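# Flip the grey finned box onto its fins

## Task

Turn the grey finned box upside down in place, so that it ends up resting flat on its fins with its feet pointing upward.

## Robot and tools

Robot: two arms, left_arm and right_arm, each a six-joint arm with a two-finger parallel gripper. In the scene frame the origin sits at table height midway between the nominal bases, +z is up, +x points out over the table and left_arm is on the +y side. Arm names do not match image sides. Calibrated bases: left_arm at (+0.026, +0.257, +0.013) m, right_arm at (+0.001, -0.338, +0.037) m, each turned only slightly about z. A camera stand is fixed behind the arms.

Frames: each arm reports its hand pose, velocities and targets in its own base frame, and all offsets you send use that arm's base axes, with rotation about the Hand target position. Fixed cameras and the table use the scene frame. Fingers point along the gripper's +z and open along its y. end_effector_position is the point between the pads, roughly 1 cm short of the tips. Reported poses can be a few centimetres off, worse at long reach.

The 14-number row (used by execute_actions and move): one flat list covering both arms, all values in [-1, 1]: dx, dy, dz, rx, ry, rz, opening for left_arm, then the same seven for right_arm. The first six per arm are an offset, not a pose: they are measured from that arm's Hand target as it stood when the action or move began. Scale: 1.0 equals 0.6 m for dx, dy, dz and 180 degrees for rx, ry, rz, which together form one rotation vector. A translation longer than 1.0 may be shortened along its direction. Opening is absolute: +1 is fully open (0.094 m), -1 is closed. Sending all six pose numbers as 0 re-requests the current Hand target; a 0 in the opening slot is a real command, so repeat the present opening to keep a gripper as it is.

execute_actions(actions, cameras): actions is a list of actions; each action is a table of up to 15 rows, each row one 1/30 s step. A short table repeats its final row to fill 15 steps. Every row is counted from the action's start pose, and each new action starts from the then-current Hand target, so repeating an offset adds again. An empty actions list returns state plus all camera images. cameras: list of names, ["all"], [] or null.

move(target, speed, blend, opening_speed, grip_force, blocking, cameras): straight-line path for each gripper toward an offset from its Hand target. target is one 14-number row or a list of up to 15 rows, every row counted from the same starting Hand targets. speed in m/s, 0.002 to 4.3, default 0.25 (turns up to twice that in rad/s); one value or one per target. blend in metres rounds corners in a list; 0 stops at each point. opening_speed: rate of opening change per second on the -1..+1 scale, at least 0.2. grip_force: newtons per pad, 10 to 50, one value or one per arm; it persists, and lower values close slowly. blocking=false returns after about 0.5 s while the move continues. Paths ignore obstacles and the other arm; whole run capped at 10 s. The extra line "move:" reports the ending (done, off_target, moving, held, fault) and limits (paced = pose clipped, held = steps withheld). Done means at rest within 10 mm and 2 degrees of the target; neither done nor off_target tells you about contact.

wait(seconds 0 to 10, cameras): lets time pass holding the last commands. stop(cameras): brakes a running move. zoom_image(camera, region [x0, y0, x1, y1] pixels, at most 504 by 504): closer view of the latest image of cam_head_left, cam_head_right, cam_high, cam_low, cam_left_wrist or cam_right_wrist (all 672x504). read_manual(section "licences"): licence text only. finished_scene(scene): ends the current scene with its number; irreversible, so only call it once the box rests fin-side down with feet up and stays so without the robot.

Result lines: end_effector_position (m) and end_effector_quat_wxyz per arm; Hand target (the last commanded pose after clipping, base of your next offsets); Joint positions (last entry is finger opening in metres); Joint velocities (may read within noise); Joint torques (include arm weight, noisy, entries 3 and 4 wrap at ±28 N m); grip_measured on the command scale (reads a bit wide when empty, a bit narrow on a squeezed part); grip_effort_nm (motor effort, negative closing, not pad force); Tool commands; MOTOR HOT or OVER-TEMPERATURE FAULT warnings.

Control notes: orientation commands are clipped to 40 degrees from the current orientation each step. Grippers often stop a few centimetres short due to friction and weight; resend, or add the missing distance. A blocked arm keeps pushing until commanded back past its gripper. Avoid routing a path near an arm's own base, since it can flip the shoulder posture.

Avoid: dropping the box or releasing it while it moves, pushing it or the table hard, knocking anything off the table (that fails), striking fixed or heavy objects, and any contact between the two arms or closing a gripper on the other arm's fingers. Fast moves hit harder and lag more. Keep arms from long stretched holds or pushing at unreachable poses, as motors overheat and the arm drops at 100 °C. The box may occasionally be nudged by an outside disturbance.

Each tool is called after ">>>" in YAML: its name, and indented under it one key for each argument.

## Session

>>> execute_actions:
  actions: []

Scene clock: 0.00 s.
left_arm: end_effector_position=(+0.6527, -0.4944, +0.2907) grip_measured=+1.000 grip_effort_nm=n/a end_effector_quat_wxyz=(+0.305, +0.732, +0.607, -0.050) | right_arm: end_effector_position=(+0.3471, -0.2391, +0.2552) grip_measured=+1.000 grip_effort_nm=n/a end_effector_quat_wxyz=(+0.253, +0.692, +0.642, -0.215)
Joint positions: left_arm=[-0.593 2.294 2.624 -1.321 0.258 1.085 0.094] | right_arm=[-0.362 1.247 1.116 -1.135 0.614 1.186 0.094]
Joint velocities: within noise
Joint torques (N m): no reading
Heat: left arm: hottest elbow 38 °C; right arm: hottest elbow 32 °C.
Hand target: left_arm +0.6557, -0.4964, +0.2943; +0.312, +0.731, +0.605, -0.048 | right_arm +0.3536, -0.2416, +0.2670; +0.264, +0.693, +0.637, -0.209
Tool commands: left_gripper/opening=+1.0 right_gripper/opening=+1.0

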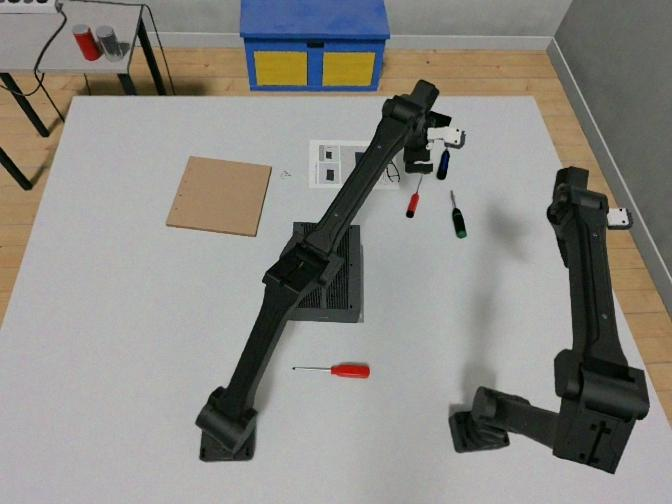

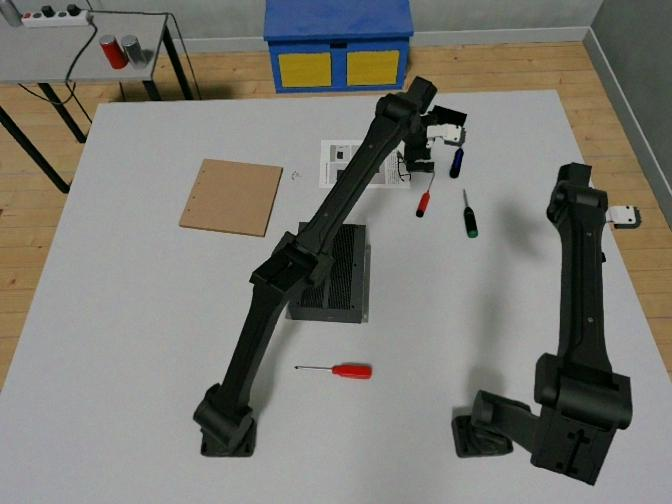

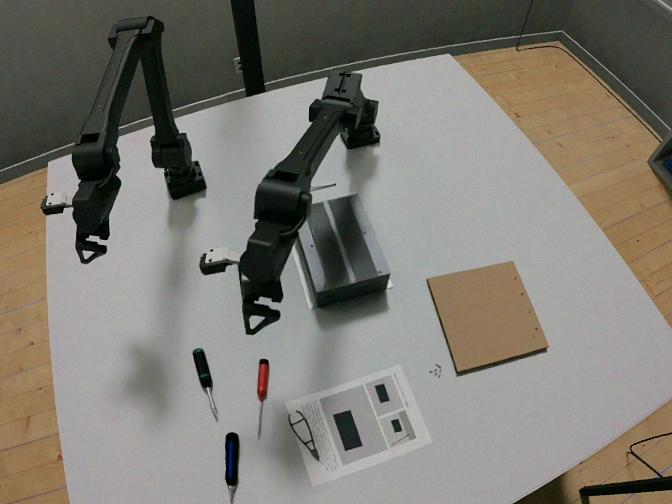

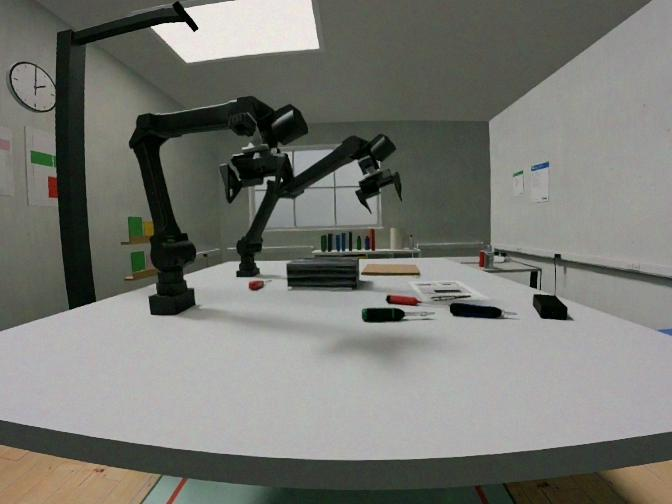

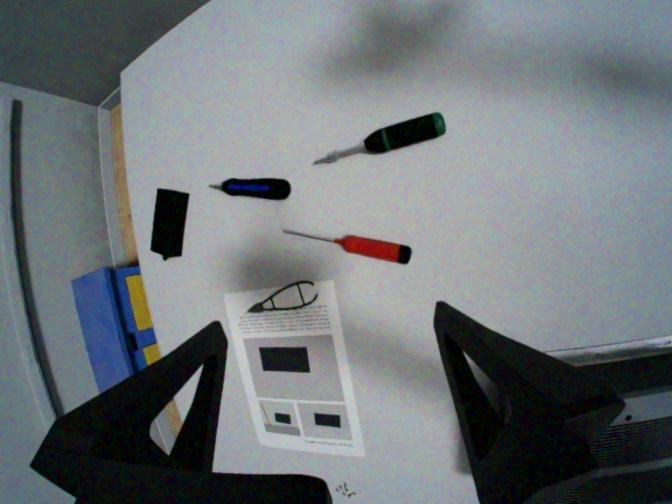

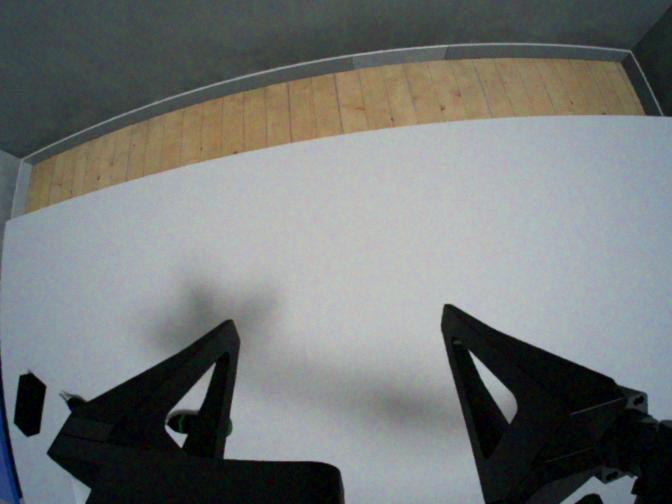

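>>> move:
  target:
    - [0,0,0.08,0,0,0,1,0,0,0,0,0,0,1]
    - [-0.527,0.827,-0.02,-0.1848,0.1037,0.0965,-1,0,0,0,0,0,0,1]
  blend: [0.03,0]
  speed: 0.3

>>> move:
  target: [0,0,0,0,0,0,-1,-0.09,0.33,0.05,0,0,0.5,0.3]
  speed: 0.4

>>> move:
  target: [0,0,0,0,0,0,-1,-0.166,0.489,-0.128,-0.192,0.152,0.504,0.3]
  speed: 0.3
  cameras: ["cam_head_left","cam_left_wrist","cam_right_wrist"]

Scene clock: 32.90 s.
left_arm: end_effector_position=(+0.3292, -0.0084, +0.2721) grip_measured=-0.988 grip_effort_nm=-0.53 end_effector_quat_wxyz=(+0.404, +0.491, +0.712, -0.298) | right_arm: end_effector_position=(+0.3471, -0.2391, +0.2552) grip_measured=+1.000 grip_effort_nm=-0.01 end_effector_quat_wxyz=(+0.253, +0.692, +0.642, -0.215)
Joint positions: left_arm=[0.449 1.21 1.004 -1.568 1.04 1.773 0.001] | right_arm=[-0.362 1.247 1.116 -1.135 0.614 1.186 0.094]
Joint torques (N m): left_arm=[-0.15 -4.72 11.82 -0.16 0.56 -0.07] | right_arm=[-0.91 -7.06 9.91 1.02 0.38 -0.08]
Heat: left arm: hottest elbow 44 °C; right arm: hottest elbow 39 °C.
Hand target: left_arm +0.3395, -0.0002, +0.2823; +0.409, +0.497, +0.709, -0.287 | right_arm +0.3536, -0.2416, +0.2670; +0.264, +0.693, +0.637, -0.209
Off the commanded pose: left_arm 0.017 m, 2 deg | right_arm 0.014 m, 2 deg.
move: off_target (left_arm, right_arm); blend cut to 0.024 m at target 1; target 2's new opening was sent with left_arm's hand 0.017 m and 2 deg from that target

Scene clock: 35.90 s.
left_arm: end_effector_position=(+0.3292, -0.0084, +0.2721) grip_measured=-0.988 grip_effort_nm=-0.60 end_effector_quat_wxyz=(+0.404, +0.491, +0.712, -0.298) | right_arm: end_effector_position=(+0.2988, -0.0476, +0.2908) grip_measured=+0.302 grip_effort_nm=-0.08 end_effector_quat_wxyz=(+0.333, +0.051, +0.941, +0.038)
Joint positions: left_arm=[0.449 1.21 1.004 -1.568 1.04 1.773 0.001] | right_arm=[-0.276 0.695 0.851 -1.072 -0.209 -0.096 0.061]
Joint torques (N m): left_arm=[-0.03 -4.54 11.84 -0.16 0.57 -0.07] | right_arm=[-0.03 -0.5 9.73 1.35 -0.26 -0.19]
Heat: left arm: hottest elbow 45 °C; right arm: hottest elbow 39 °C.
Hand target: left_arm +0.3395, -0.0002, +0.2823; +0.409, +0.497, +0.709, -0.287 | right_arm +0.2995, -0.0435, +0.2969; +0.335, +0.040, +0.941, +0.039
Off the commanded pose: left_arm 0.017 m, 2 deg | right_arm 0.007 m, 1 deg.
move: off_target (left_arm)

Scene clock: 39.67 s.
left_arm: end_effector_position=(+0.3292, -0.0084, +0.2721) grip_measured=-0.988 grip_effort_nm=-0.60 end_effector_quat_wxyz=(+0.404, +0.491, +0.712, -0.298) | right_arm: end_effector_position=(+0.1947, +0.2378, +0.2042) grip_measured=+0.302 grip_effort_nm=-0.08 end_effector_quat_wxyz=(+0.015, +0.699, -0.715, +0.000)
Joint positions: left_arm=[0.449 1.21 1.004 -1.568 1.04 1.773 0.001] | right_arm=[0.884 1.17 1.029 -1.46 -0.004 -0.664 0.061]
Joint torques (N m): left_arm=[-0.03 -4.72 11.82 -0.14 0.58 -0.06] | right_arm=[0.15 -5.07 11.18 0.27 0.04 -0.11]
Heat: left arm: hottest elbow 46 °C; right arm: hottest elbow 40 °C.
Hand target: left_arm +0.3395, -0.0002, +0.2823; +0.409, +0.497, +0.709, -0.287 | right_arm +0.2000, +0.2498, +0.2202; +0.000, +0.707, -0.707, +0.000
Off the commanded pose: left_arm 0.017 m, 2 deg | right_arm 0.021 m, 2 deg.
move: off_target (left_arm, right_arm)
Images, in order (width x height): cam_head_left 672x504, cam_left_wrist 672x504, cam_right_wrist 672x504.

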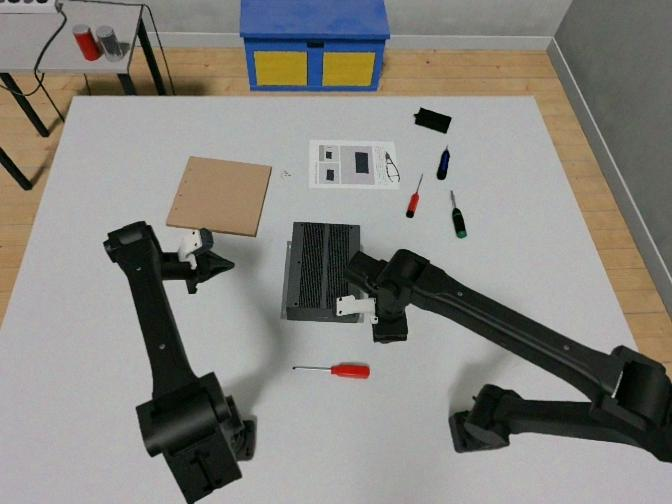

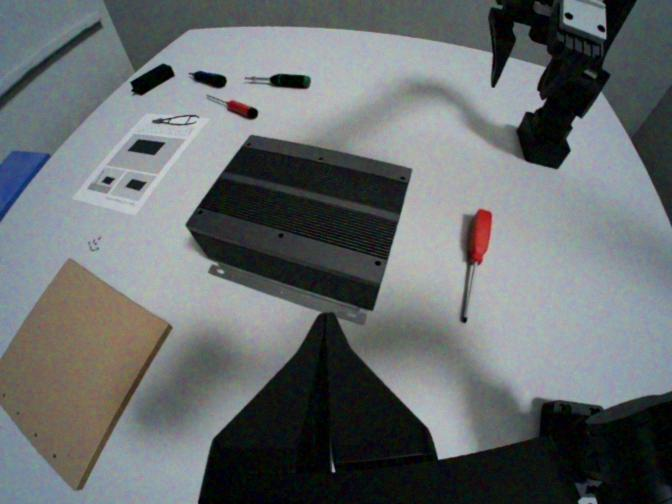

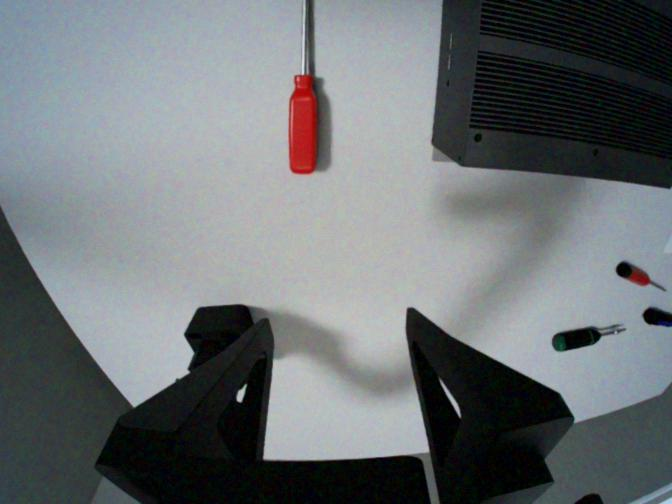

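>>> move:
  target:
    - [0,0,0,0,0,0,-1,-0.053,0.0735,-0.25,0,0,0,0.3]
    - [0,0,0,0,0,0,-1,-0.053,0.0735,-0.4,0,0,0,0.3]
    - [0,0,0,0,0,0,-1,-0.053,0.0735,-0.4,0,0,0,-0.6]
  speed: [0.25,0.12,0.12]
  blend: [0.02,0,0]
  grip_force: 25
  cameras: ["cam_right_wrist"]

Scene clock: 66.60 s.
left_arm: end_effector_position=(+0.3292, -0.0084, +0.2721) grip_measured=-0.988 grip_effort_nm=-0.55 end_effector_quat_wxyz=(+0.404, +0.491, +0.712, -0.298) | right_arm: end_effector_position=(+0.1704, +0.2891, -0.0181) grip_measured=-0.384 grip_effort_nm=-0.50 end_effector_quat_wxyz=(+0.003, +0.706, -0.708, -0.001)
Joint positions: left_arm=[0.449 1.21 1.004 -1.568 1.04 1.773 0.001] | right_arm=[1.038 1.541 0.713 -0.748 -0.003 -0.529 0.029]
Joint torques (N m): left_arm=[-0.15 -4.54 11.82 -0.17 0.58 -0.07] | right_arm=[0.44 -8.06 5.53 1.02 0.08 0.07]
Heat: left arm: hottest elbow 50 °C; right arm: hottest elbow 41 °C.
Hand target: left_arm +0.3395, -0.0002, +0.2823; +0.409, +0.497, +0.709, -0.287 | right_arm +0.1681, +0.2940, -0.0198; +0.000, +0.707, -0.707, +0.000
Off the commanded pose: left_arm 0.017 m, 2 deg | right_arm 0.006 m, 0 deg.
grip_force (N): 25, 25
move: off_target (left_arm)
Images, in order (width x height): cam_right_wrist 672x504.

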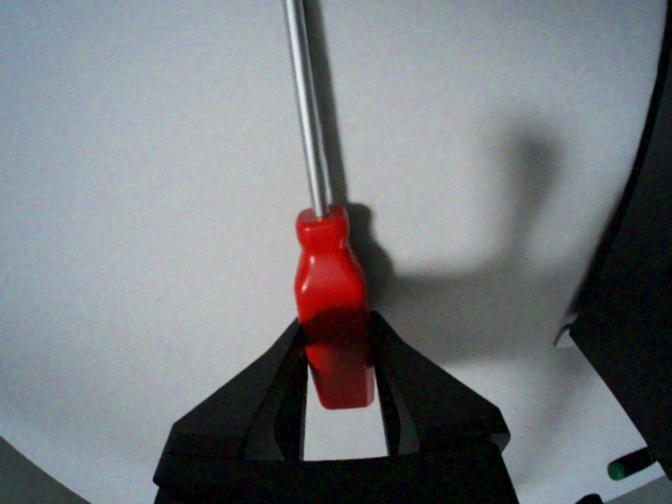

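>>> move:
  target:
    - [0,0,0,0,0,0,-1,0,0,0.2,0,0,0,-0.6]
    - [0,0,0,0,0,0,-1,0.22,-0.58,0.2,0,0,-0.25,-0.6]
    - [0,0,0,0,0,0,-1,0.22,-0.58,0.006,0,0,-0.25,-0.6]
    - [0,0,0,0,0,0,-1,0.22,-0.58,0.006,0,0,-0.25,0.2]
  blend: [0.03,0.02,0,0]
  speed: [0.25,0.25,0.15,0.15]

Scene clock: 76.80 s.
left_arm: end_effector_position=(+0.3292, -0.0084, +0.2721) grip_measured=-0.988 grip_effort_nm=-0.55 end_effector_quat_wxyz=(+0.404, +0.491, +0.712, -0.298) | right_arm: end_effector_position=(+0.2961, -0.0496, -0.0160) grip_measured=+0.198 grip_effort_nm=0.07 end_effector_quat_wxyz=(-0.005, -0.385, +0.923, +0.001)
Joint positions: left_arm=[0.449 1.21 1.004 -1.568 1.04 1.773 0.001] | right_arm=[-0.163 1.455 0.622 -0.748 0.003 -0.953 0.056]
Joint torques (N m): left_arm=[0.09 -4.6 11.86 -0.17 0.57 -0.07] | right_arm=[-1.85 -7.12 5.5 0.79 -0.23 -0.15]
Heat: left arm: hottest elbow 51 °C; right arm: hottest elbow 41 °C.
Hand target: left_arm +0.3395, -0.0002, +0.2823; +0.409, +0.497, +0.709, -0.287 | right_arm +0.3000, -0.0541, -0.0163; +0.001, -0.383, +0.924, +0.000
Off the commanded pose: left_arm 0.017 m, 2 deg | right_arm 0.006 m, 1 deg.
grip_force (N): 25, 25
move: off_target (left_arm)

>>> move:
  target:
    - [0,0,0,0,0,0,-1,0,0,0.25,0,0,0,0.2]
    - [0.055,-0.142,-0.253,0,0,-0.0556,-1,0.088,0.4,0.25,0.2997,-0.1556,0.1758,0.2]
    - [0.055,-0.142,-0.395,0,0,-0.0556,-1,0.088,0.4,0.06,0.2997,-0.1556,0.1758,-1]
  blend: [0.03,0.02,0]
  grip_force: 50
  speed: [0.25,0.25,0.12]
  cameras: ["cam_head_left","cam_left_wrist","cam_right_wrist"]

Scene clock: 108.63 s.
left_arm: end_effector_position=(+0.3739, -0.0813, +0.0519) grip_measured=-0.988 grip_effort_nm=-0.60 end_effector_quat_wxyz=(+0.389, +0.560, +0.661, -0.313) | right_arm: end_effector_position=(+0.3538, +0.1802, +0.0206) grip_measured=-0.986 grip_effort_nm=-0.75 end_effector_quat_wxyz=(+0.383, -0.554, +0.667, +0.318)
Joint positions: left_arm=[0.192 1.616 0.743 -0.701 1.045 1.598 0.001] | right_arm=[0.101 1.611 0.563 -0.072 -0.976 -1.043 0.001]
Joint torques (N m): left_arm=[-1.67 -7.71 5.61 0.98 0.81 -0.32] | right_arm=[0.56 -8 4.29 1.72 -0.72 0.07]
Heat: left arm: hottest elbow 52 °C; right arm: hottest elbow 39 °C.
Hand target: left_arm +0.3725, -0.0855, +0.0454; +0.383, +0.557, +0.663, -0.322 | right_arm +0.3528, +0.1860, +0.0196; +0.382, -0.557, +0.664, +0.322
Off the commanded pose: left_arm 0.008 m, 1 deg | right_arm 0.006 m, 1 deg.
move: done
Images, in order (width x height): cam_head_left 672x504, cam_left_wrist 672x504, cam_right_wrist 672x504.

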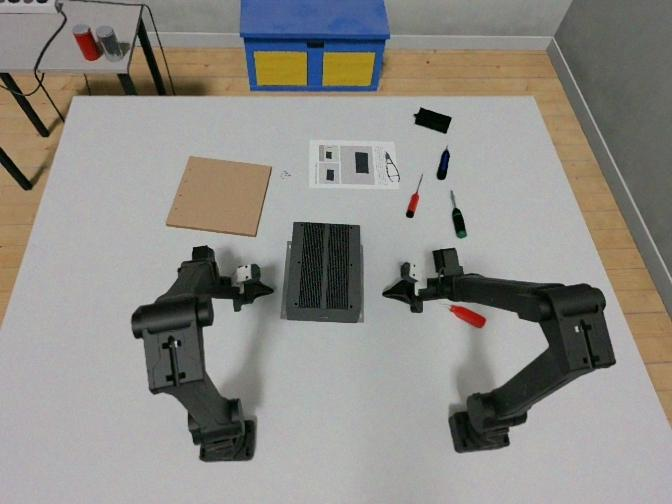

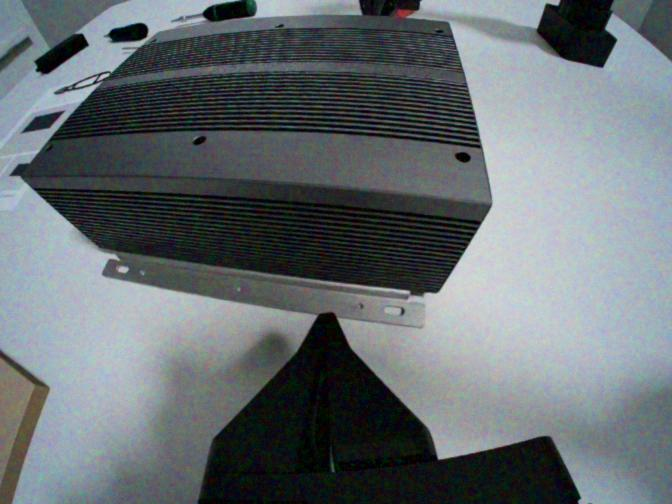

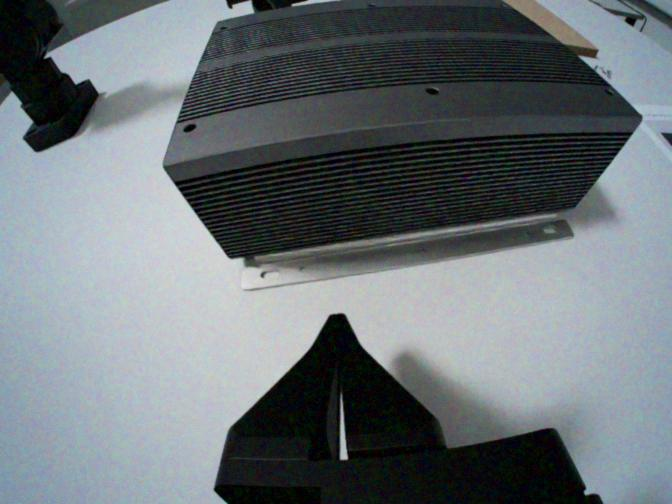

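>>> move:
  target: [-0.033,-0.085,-0.008,0,0,0,-1,-0.033,0.1,-0.004,0,0,0,-1]
  speed: 0.08

>>> move:
  target: [0,-0.04,0,0,0,0,-1,0,0.04,0,0,0,0,-1]
  speed: 0.04
  cameras: ["cam_head_left","cam_left_wrist","cam_right_wrist"]

Scene clock: 122.23 s.
left_arm: end_effector_position=(+0.3577, -0.1212, +0.0388) grip_measured=-0.988 grip_effort_nm=-0.60 end_effector_quat_wxyz=(+0.386, +0.546, +0.674, -0.314) | right_arm: end_effector_position=(+0.3352, +0.2413, +0.0192) grip_measured=-0.986 grip_effort_nm=-0.77 end_effector_quat_wxyz=(+0.384, -0.555, +0.665, +0.320)
Joint positions: left_arm=[0.08 1.57 0.622 -0.411 1.028 1.321 0.001] | right_arm=[0.295 1.611 0.504 0.206 -0.877 -0.772 0.001]
Joint torques (N m): left_arm=[-4.25 -8.76 5.12 1.44 0.89 -0.36] | right_arm=[0.15 -8 4.29 2.04 -0.35 0.1]
Heat: left arm: hottest elbow 48 °C; right arm: hottest elbow 38 °C.
Hand target: left_arm +0.3527, -0.1364, +0.0405; +0.383, +0.556, +0.663, -0.322 | right_arm +0.3330, +0.2460, +0.0173; +0.383, -0.556, +0.664, +0.322
Off the commanded pose: left_arm 0.016 m, 2 deg | right_arm 0.006 m, 0 deg.
move: off_target (left_arm)

Scene clock: 123.63 s.
left_arm: end_effector_position=(+0.3641, -0.1250, +0.0396) grip_measured=-0.988 grip_effort_nm=-0.60 end_effector_quat_wxyz=(+0.391, +0.532, +0.689, -0.298) | right_arm: end_effector_position=(+0.3375, +0.2445, +0.0188) grip_measured=-0.986 grip_effort_nm=-0.77 end_effector_quat_wxyz=(+0.386, -0.537, +0.680, +0.315)
Joint positions: left_arm=[0.06 1.548 0.597 -0.299 0.995 1.2 0.001] | right_arm=[0.311 1.612 0.492 0.263 -0.842 -0.695 0.001]
Joint torques (N m): left_arm=[-8.18 -7.77 5.29 1.72 1.42 -0.33] | right_arm=[4.48 -6.53 5.79 2.52 0.01 0.1]
Heat: left arm: hottest elbow 48 °C; right arm: hottest elbow 38 °C.
Hand target: left_arm +0.3527, -0.1604, +0.0404; +0.383, +0.556, +0.663, -0.322 | right_arm +0.3331, +0.2700, +0.0173; +0.383, -0.557, +0.664, +0.322
Off the commanded pose: left_arm 0.037 m, 5 deg | right_arm 0.026 m, 3 deg.
move: off_target (left_arm, right_arm)
Images, in order (width x height): cam_head_left 672x504, cam_left_wrist 672x504, cam_right_wrist 672x504.

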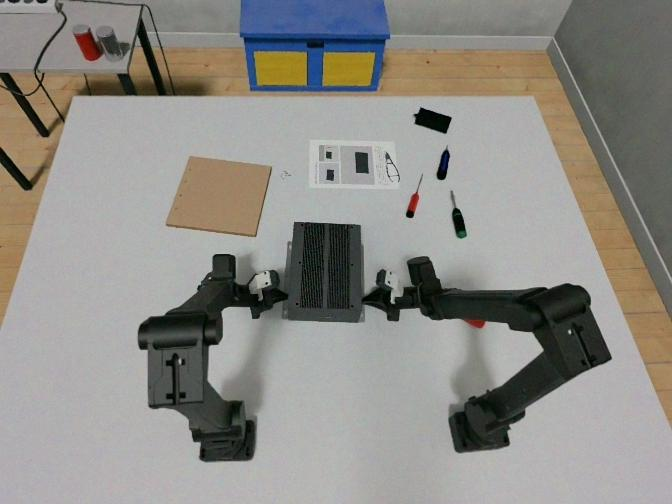

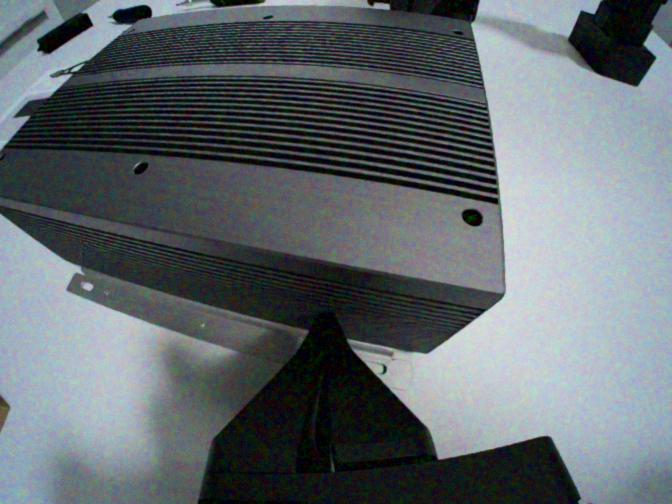

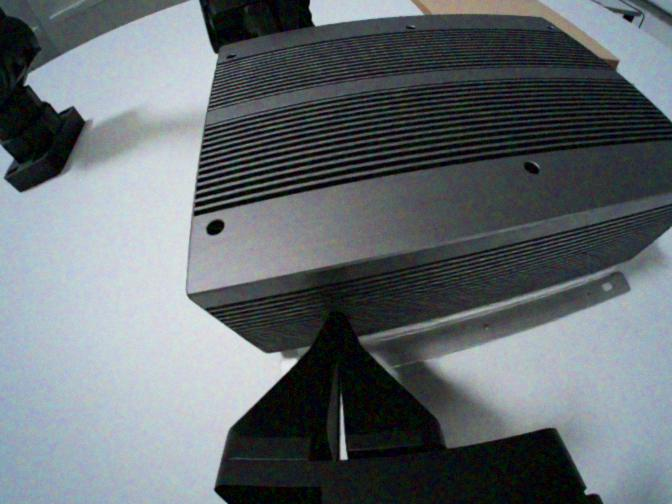

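>>> move:
  target:
    - [-0.03,-0.066,0.01,0,0,0,-1,-0.03,0.092,0.01,0,0,0,-1]
    - [-0.02,-0.075,0.13,0,0,0,-1,-0.01,0.1,0.15,0,0,0,-1]
  speed: 0.06
  blend: [0.005,0]
  cameras: ["cam_head_left","cam_low"]

Scene clock: 132.87 s.
left_arm: end_effector_position=(+0.3346, -0.1336, +0.0534) grip_measured=-0.989 grip_effort_nm=-0.59 end_effector_quat_wxyz=(+0.335, +0.498, +0.751, -0.276) | right_arm: end_effector_position=(+0.2901, +0.2450, +0.0311) grip_measured=-0.986 grip_effort_nm=-0.76 end_effector_quat_wxyz=(+0.298, -0.499, +0.759, +0.293)
Joint positions: left_arm=[-0.01 1.372 0.534 -0.373 0.842 1 0.001] | right_arm=[0.417 1.392 0.447 -0.024 -0.661 -0.534 0.001]
Joint torques (N m): left_arm=[-12.63 -11.22 11.37 0.98 5.82 -0.29] | right_arm=[8.47 -10.64 15.04 4.22 -3.47 -0.05]
Heat: left arm: hottest elbow 47 °C; right arm: hottest elbow 38 °C.
Hand target: left_arm +0.3406, -0.2055, +0.1185; +0.383, +0.556, +0.663, -0.322 | right_arm +0.3270, +0.3300, +0.1072; +0.382, -0.556, +0.664, +0.322
Off the commanded pose: left_arm 0.097 m, 14 deg | right_arm 0.120 m, 16 deg.
move: off_target (left_arm, right_arm)
Images, in order (width x height): cam_head_left 672x504, cam_low 672x504.

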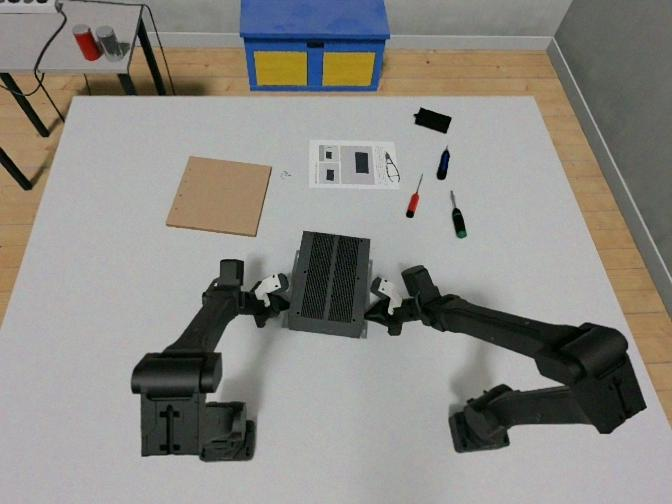

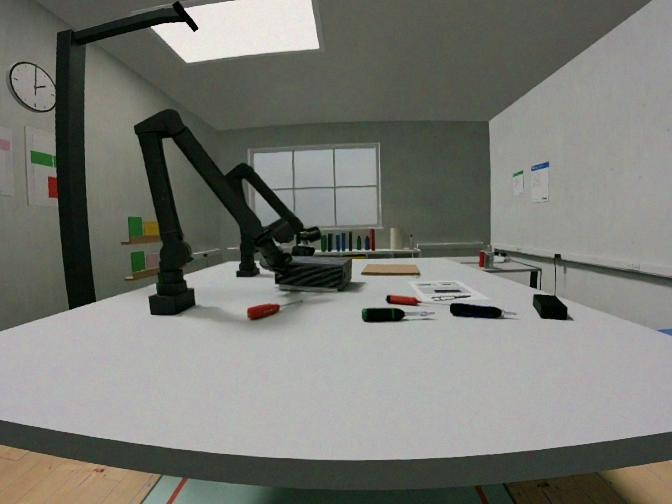

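>>> move:
  target:
    - [0.06,-0.015,0.1,0,0,0,-1,0.1,0.03,0.13,0,0,0,-1]
    - [0.14,-0.02,0.18,0,0,0,-1,0.2,0.03,0.22,0,0,0,-1]
  speed: 0.08
  blend: [0.02,0]
  cameras: ["cam_head_left","cam_low"]

Scene clock: 142.17 s.
left_arm: end_effector_position=(+0.4524, -0.1226, +0.1778) grip_measured=-0.989 grip_effort_nm=-0.58 end_effector_quat_wxyz=(+0.372, +0.495, +0.746, -0.246) | right_arm: end_effector_position=(+0.3633, +0.2690, +0.1429) grip_measured=-0.986 grip_effort_nm=-0.75 end_effector_quat_wxyz=(+0.257, -0.503, +0.755, +0.331)
Joint positions: left_arm=[0.015 1.392 0.941 -0.657 0.832 0.98 0.001] | right_arm=[0.37 1.38 0.849 -0.573 -0.759 -0.616 0.001]
Joint torques (N m): left_arm=[-14.1 -12.28 11.69 -0.69 6 -0.08] | right_arm=[4.6 -8.53 22.34 5.57 -2.21 -0.2]
Heat: left arm: hottest wrist yaw 60 °C; right arm: hottest elbow 42 °C.
Hand target: left_arm +0.4246, -0.2174, +0.2264; +0.383, +0.556, +0.663, -0.322 | right_arm +0.4470, +0.3478, +0.2392; +0.382, -0.556, +0.664, +0.322
Off the commanded pose: left_arm 0.110 m, 15 deg | right_arm 0.150 m, 19 deg.
move: off_target (left_arm, right_arm)
Images, in order (width x height): cam_head_left 672x504, cam_low 672x504.

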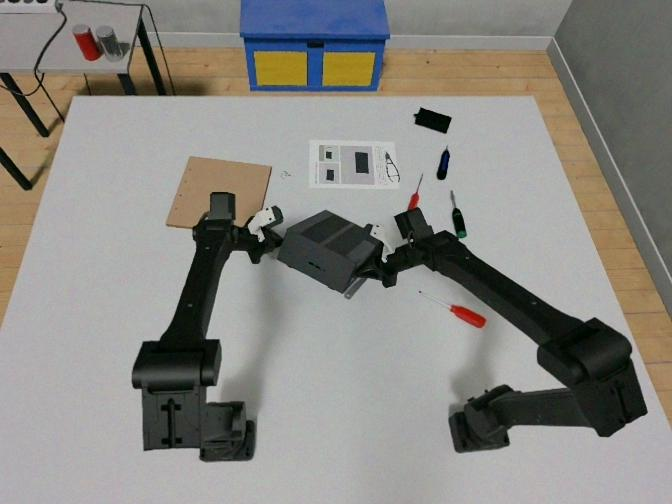

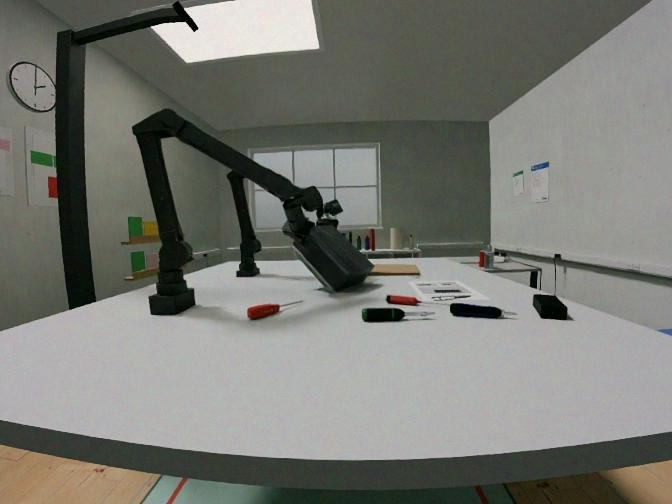

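>>> move:
  target: [0.03,0.0,0.06,0,0,0,-1,0.15,0.02,0.07,0,0,0,-1]
  speed: 0.08
  cameras: ["cam_head_left","cam_low"]

Scene clock: 153.47 s.
left_arm: end_effector_position=(+0.4257, -0.2184, +0.2416) grip_measured=-0.989 grip_effort_nm=-0.59 end_effector_quat_wxyz=(+0.362, +0.556, +0.669, -0.335) | right_arm: end_effector_position=(+0.5197, +0.3589, +0.2611) grip_measured=-0.986 grip_effort_nm=-0.76 end_effector_quat_wxyz=(+0.362, -0.556, +0.671, +0.330)
Joint positions: left_arm=[-0.17 1.378 1.064 -0.796 0.961 0.972 0.001] | right_arm=[0.402 1.662 1.416 -0.623 -0.821 -0.666 0.001]
Joint torques (N m): left_arm=[-0.09 -9.58 12.57 1.89 0.51 -0.32] | right_arm=[-1.2 -13.98 12.12 1.8 -0.36 -0.04]
Heat: left arm: hottest wrist yaw 78 °C; right arm: hottest elbow 53 °C.
Hand target: left_arm +0.4427, -0.2174, +0.2625; +0.383, +0.557, +0.663, -0.322 | right_arm +0.5370, +0.3599, +0.2813; +0.382, -0.556, +0.664, +0.322
Off the commanded pose: left_arm 0.027 m, 3 deg | right_arm 0.027 m, 3 deg.
move: off_target (left_arm, right_arm)
Images, in order (width x height): cam_head_left 672x504, cam_low 672x504.

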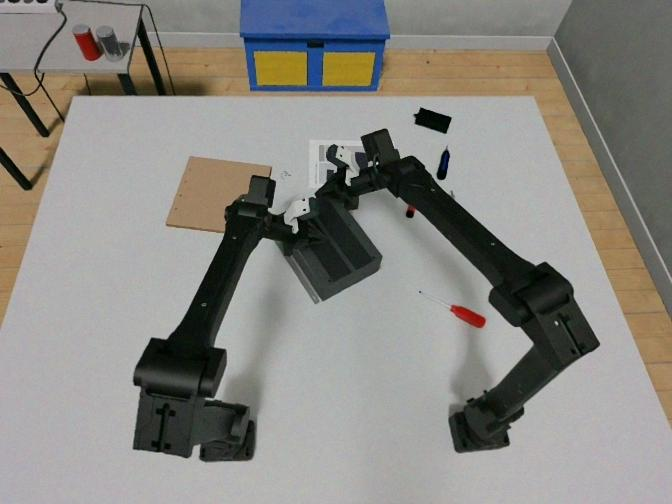

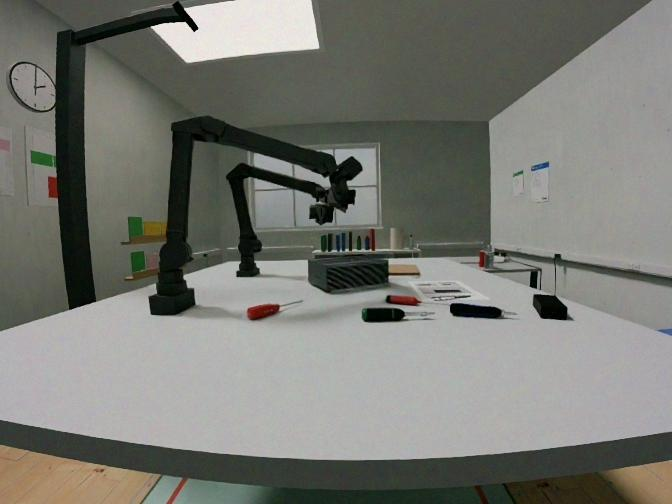

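>>> move:
  target: [-0.15,0.35,0.02,0,0,0,-1,-0.15,-0.4,0.02,0,0,0,-1]
  speed: 0.25
  cameras: ["cam_head_left","cam_left_wrist","cam_right_wrist","cam_high"]

Scene clock: 160.37 s.
left_arm: end_effector_position=(+0.3427, -0.0145, +0.2653) grip_measured=-0.989 grip_effort_nm=-0.59 end_effector_quat_wxyz=(+0.382, +0.546, +0.674, -0.319) | right_arm: end_effector_position=(+0.4358, +0.1245, +0.2808) grip_measured=-0.986 grip_effort_nm=-0.76 end_effector_quat_wxyz=(+0.372, -0.552, +0.669, +0.331)
Joint positions: left_arm=[0.402 1.322 1.08 -1.668 1.006 1.953 0.001] | right_arm=[-0.057 1.406 1.212 -1.214 -1.034 -1.345 0.001]
Joint torques (N m): left_arm=[-0.21 -6.18 11.41 -0.44 0.53 -0.09] | right_arm=[-2.14 -9.05 10.95 0.36 -0.8 -0.14]
Heat: left arm: hottest wrist yaw 65 °C; right arm: hottest elbow 52 °C.
Hand target: left_arm +0.3528, -0.0074, +0.2745; +0.383, +0.556, +0.663, -0.322 | right_arm +0.4471, +0.1199, +0.2934; +0.383, -0.556, +0.664, +0.322
Off the commanded pose: left_arm 0.015 m, 2 deg | right_arm 0.017 m, 2 deg.
joint sent to its limit (left arm) — joint 4 (wrist pitch), lower limit. The joint targets still meet the commanded pose.
move: off_target (left_arm, right_arm)
Images, in order (width x height): cam_head_left 672x504, cam_high 672x504, cam_left_wrist 672x504, cam_right_wrist 672x504.

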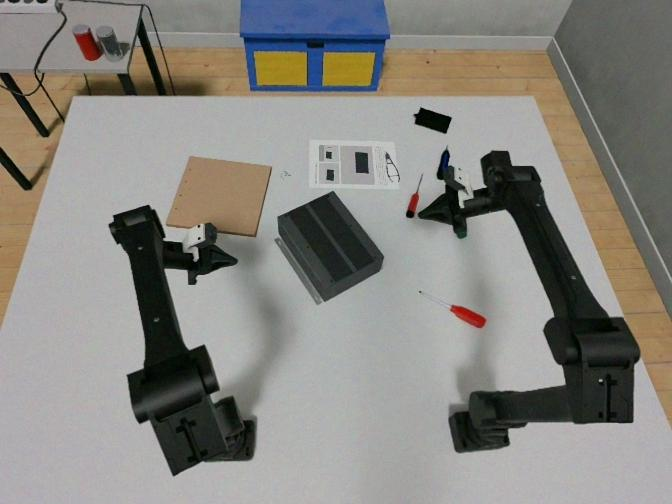

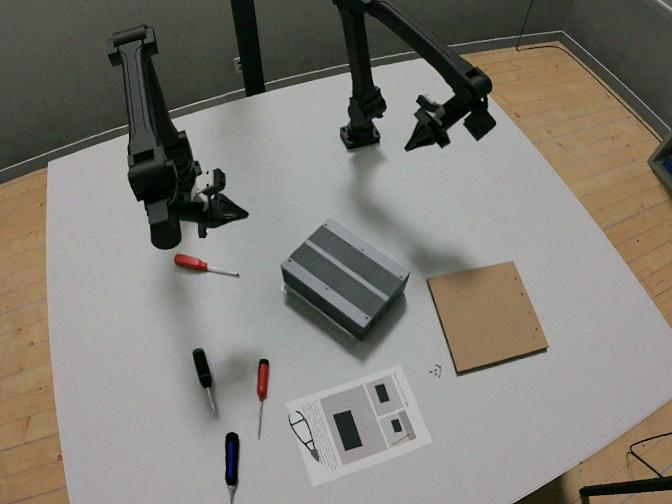

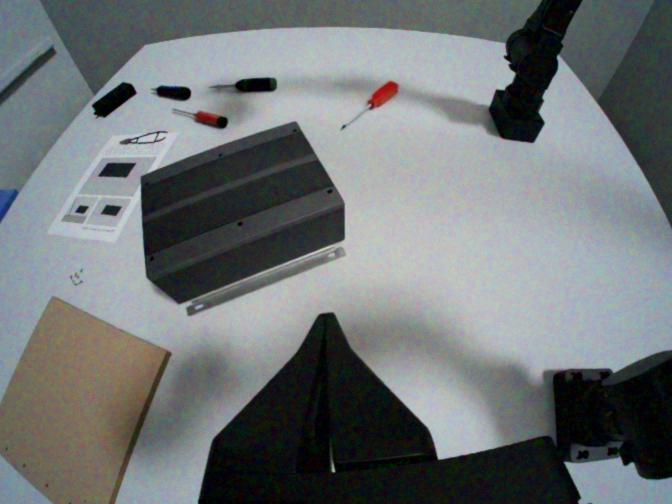

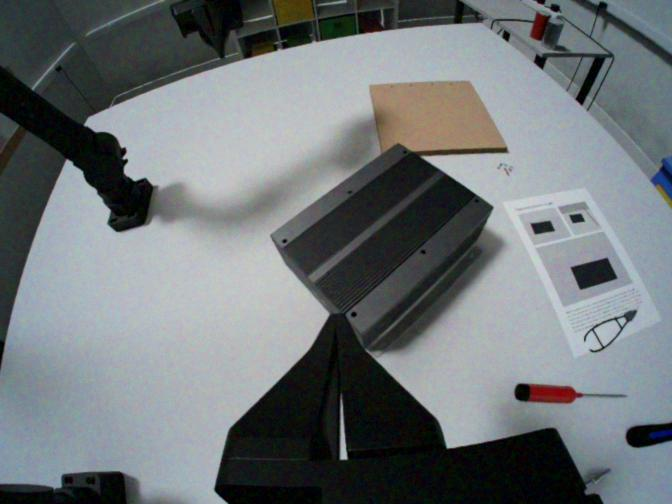

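>>> move:
  target:
    - [0.375,-0.06,0,0,0,0,-1,0.105,0.0,-0.2,0,0,0,-1]
    - [0.375,-0.06,-0.38,0,0,0,-1,0.105,0.0,-0.452,0,0,0,-1]
  speed: 0.25
  blend: [0.03,0]
  cameras: ["cam_head_left","cam_left_wrist","cam_right_wrist"]

Scene clock: 192.97 s.
left_arm: end_effector_position=(+0.5748, -0.0398, +0.0542) grip_measured=-0.989 grip_effort_nm=-0.58 end_effector_quat_wxyz=(+0.387, +0.558, +0.661, -0.318) | right_arm: end_effector_position=(+0.5065, +0.1205, +0.0223) grip_measured=-0.986 grip_effort_nm=-0.76 end_effector_quat_wxyz=(+0.379, -0.557, +0.664, +0.324)
Joint positions: left_arm=[0.197 2.032 1.404 -0.969 1.049 1.614 0.001] | right_arm=[-0.057 1.91 1.077 -0.553 -1.034 -1.346 0.001]
Joint torques (N m): left_arm=[-1.38 -15.91 7.75 0.95 0.65 -0.33] | right_arm=[-0.15 -15.03 5.83 1.2 -0.7 0.03]
Heat: left arm: hottest elbow 48 °C; right arm: hottest elbow 52 °C.
Hand target: left_arm +0.5777, -0.0434, +0.0465; +0.383, +0.557, +0.663, -0.322 | right_arm +0.5102, +0.1198, +0.0222; +0.383, -0.556, +0.664, +0.321
Off the commanded pose: left_arm 0.009 m, 1 deg | right_arm 0.004 m, 0 deg.
move: done
Images, in order (width x height): cam_head_left 672x504, cam_left_wrist 672x504, cam_right_wrist 672x504.

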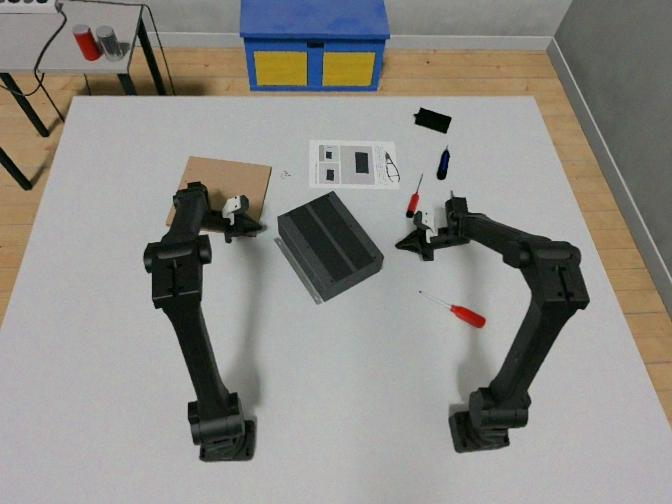

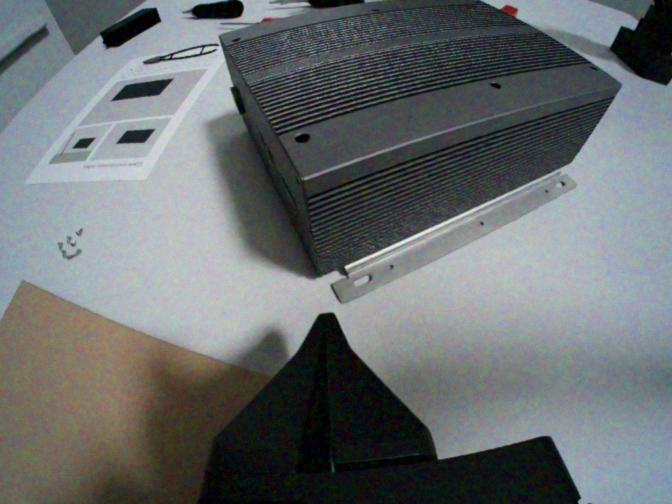

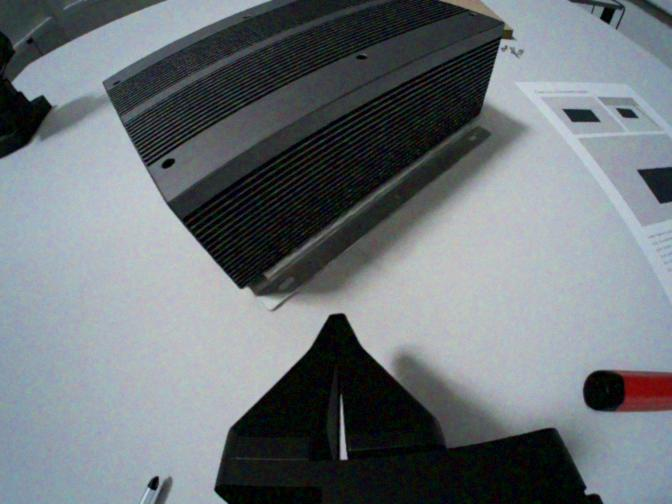

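>>> move:
  target: [-0.035,-0.1,-0.01,0,0,0,-1,-0.055,0.13,0,0,0,0,-1]
  speed: 0.1
  cameras: ["cam_head_left"]

>>> move:
  target: [0,-0.06,0,0,0,0,-1,0,0.06,0,0,0,0,-1]
  speed: 0.08
  cameras: ["cam_head_left"]

Scene clock: 201.10 s.
left_arm: end_effector_position=(+0.5554, -0.1007, +0.0337) grip_measured=-0.989 grip_effort_nm=-0.58 end_effector_quat_wxyz=(+0.380, +0.554, +0.665, -0.327) | right_arm: end_effector_position=(+0.4803, +0.1840, +0.0159) grip_measured=-0.986 grip_effort_nm=-0.76 end_effector_quat_wxyz=(+0.381, -0.548, +0.673, +0.319)
Joint positions: left_arm=[0.091 1.992 1.262 -0.714 1.045 1.408 0.001] | right_arm=[0.082 1.851 0.929 -0.22 -0.98 -1.052 0.001]
Joint torques (N m): left_arm=[-1.32 -17.49 6.53 1.25 0.58 -0.34] | right_arm=[1.61 -14.8 4.9 1.59 -0.7 0.07]
Heat: left arm: hottest elbow 48 °C; right arm: hottest elbow 49 °C.
Hand target: left_arm +0.5567, -0.1035, +0.0405; +0.383, +0.557, +0.663, -0.322 | right_arm +0.4771, +0.1979, +0.0221; +0.383, -0.556, +0.664, +0.322
Off the commanded pose: left_arm 0.007 m, 1 deg | right_arm 0.015 m, 2 deg.
move: off_target (right_arm)
Images, in order (width x height): cam_head_left 672x504.

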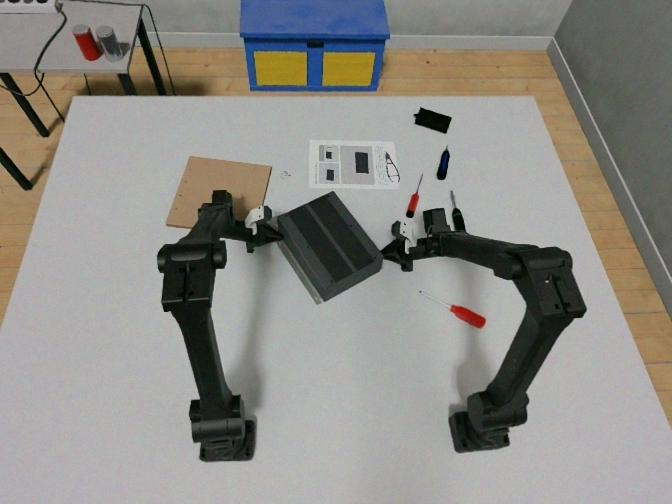

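Scene clock: 202.43 s.
left_arm: end_effector_position=(+0.5581, -0.1097, +0.0320) grip_measured=-0.989 grip_effort_nm=-0.58 end_effector_quat_wxyz=(+0.381, +0.539, +0.681, -0.316) | right_arm: end_effector_position=(+0.4907, +0.1983, +0.0163) grip_measured=-0.986 grip_effort_nm=-0.76 end_effector_quat_wxyz=(+0.386, -0.536, +0.687, +0.303)
Joint positions: left_arm=[0.071 1.971 1.222 -0.593 1.021 1.282 0.001] | right_arm=[0.119 1.85 0.923 -0.115 -0.928 -0.936 0.001]
Joint torques (N m): left_arm=[-5.25 -16.91 6.87 1.72 0.97 -0.32] | right_arm=[4.6 -14.33 5.11 1.85 -1.32 0.03]
Heat: left arm: hottest elbow 48 °C; right arm: hottest elbow 49 °C.
Hand target: left_arm +0.5567, -0.1394, +0.0405; +0.383, +0.556, +0.663, -0.322 | right_arm +0.4772, +0.2339, +0.0222; +0.383, -0.556, +0.664, +0.322
Off the commanded pose: left_arm 0.031 m, 3 deg | right_arm 0.039 m, 4 deg.
move: off_target (left_arm, right_arm)
Images, in order (width x height): cam_head_left 672x504.

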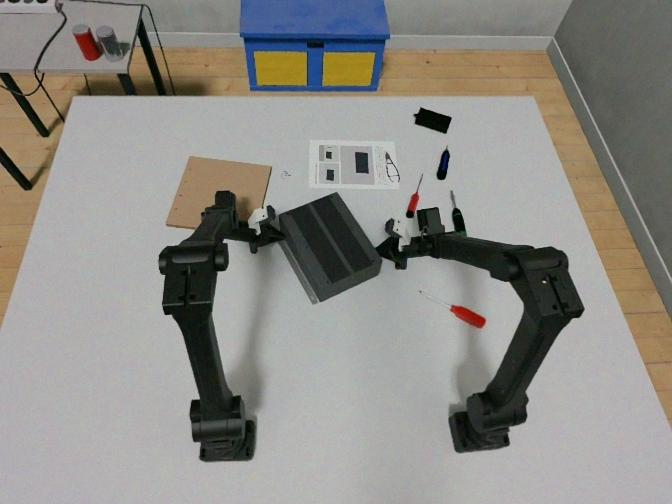

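>>> move:
  target: [0.0,-0.08,0,0,0,0,-1,-0.05,0.06,0,0,0,0,-1]
  speed: 0.08
  cameras: ["cam_head_left"]

>>> move:
  target: [0.0,-0.05,0,0,0,0,-1,-0.03,0.05,0,0,0,0,-1]
  speed: 0.08
  cameras: ["cam_head_left"]

Scene clock: 211.07 s.
left_arm: end_effector_position=(+0.5713, -0.1304, +0.0329) grip_measured=-0.989 grip_effort_nm=-0.59 end_effector_quat_wxyz=(+0.389, +0.530, +0.693, -0.295) | right_arm: end_effector_position=(+0.4584, +0.2252, +0.0158) grip_measured=-0.986 grip_effort_nm=-0.76 end_effector_quat_wxyz=(+0.383, -0.527, +0.694, +0.306)
Joint positions: left_arm=[0.025 1.957 1.198 -0.434 0.974 1.128 0.001] | right_arm=[0.191 1.8 0.822 0.017 -0.885 -0.811 0.001]
Joint torques (N m): left_arm=[-8.64 -16.79 6.35 1.52 1.71 -0.3] | right_arm=[6.18 -11.99 5.81 2.52 -0.92 0.05]
Heat: left arm: hottest elbow 47 °C; right arm: hottest elbow 46 °C.
Hand target: left_arm +0.5566, -0.1875, +0.0405; +0.383, +0.556, +0.663, -0.322 | right_arm +0.4470, +0.2700, +0.0221; +0.383, -0.556, +0.664, +0.322
Off the commanded pose: left_arm 0.059 m, 6 deg | right_arm 0.047 m, 5 deg.
move: off_target (left_arm, right_arm)
Images, in order (width x height): cam_head_left 672x504.

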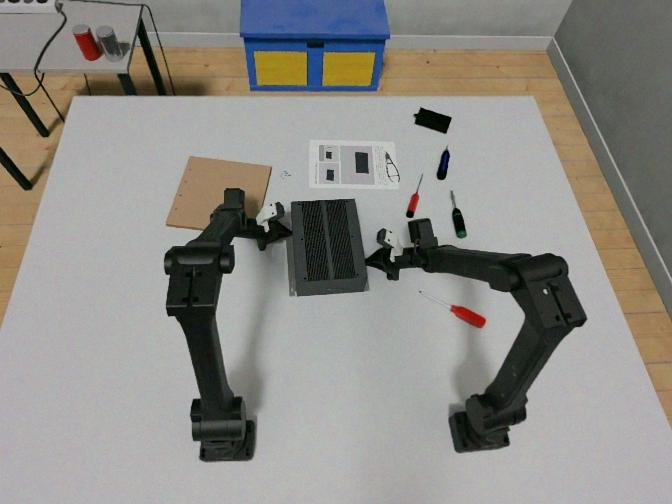

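Scene clock: 212.40 s.
left_arm: end_effector_position=(+0.5836, -0.1405, +0.0339) grip_measured=-0.989 grip_effort_nm=-0.58 end_effector_quat_wxyz=(+0.398, +0.523, +0.702, -0.275) | right_arm: end_effector_position=(+0.4270, +0.2645, +0.0159) grip_measured=-0.986 grip_effort_nm=-0.76 end_effector_quat_wxyz=(+0.372, -0.533, +0.690, +0.319)
Joint positions: left_arm=[-0.001 1.954 1.192 -0.336 0.93 1.039 0.001] | right_arm=[0.292 1.774 0.766 0.101 -0.85 -0.714 0.001]
Joint torques (N m): left_arm=[-10.87 -16.62 6.13 0.96 2.52 -0.27] | right_arm=[4.95 -10.64 7.25 3.03 -0.17 0.1]
Heat: left arm: hottest elbow 47 °C; right arm: hottest elbow 46 °C.
Hand target: left_arm +0.5567, -0.2175, +0.0405; +0.383, +0.557, +0.663, -0.322 | right_arm +0.4291, +0.2999, +0.0222; +0.383, -0.557, +0.664, +0.322
Off the commanded pose: left_arm 0.082 m, 8 deg | right_arm 0.036 m, 4 deg.
move: off_target (left_arm, right_arm)
Images, in order (width x height): cam_head_left 672x504.

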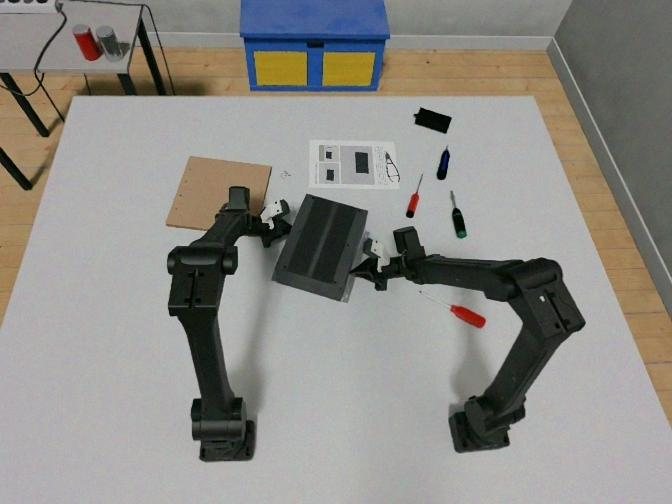

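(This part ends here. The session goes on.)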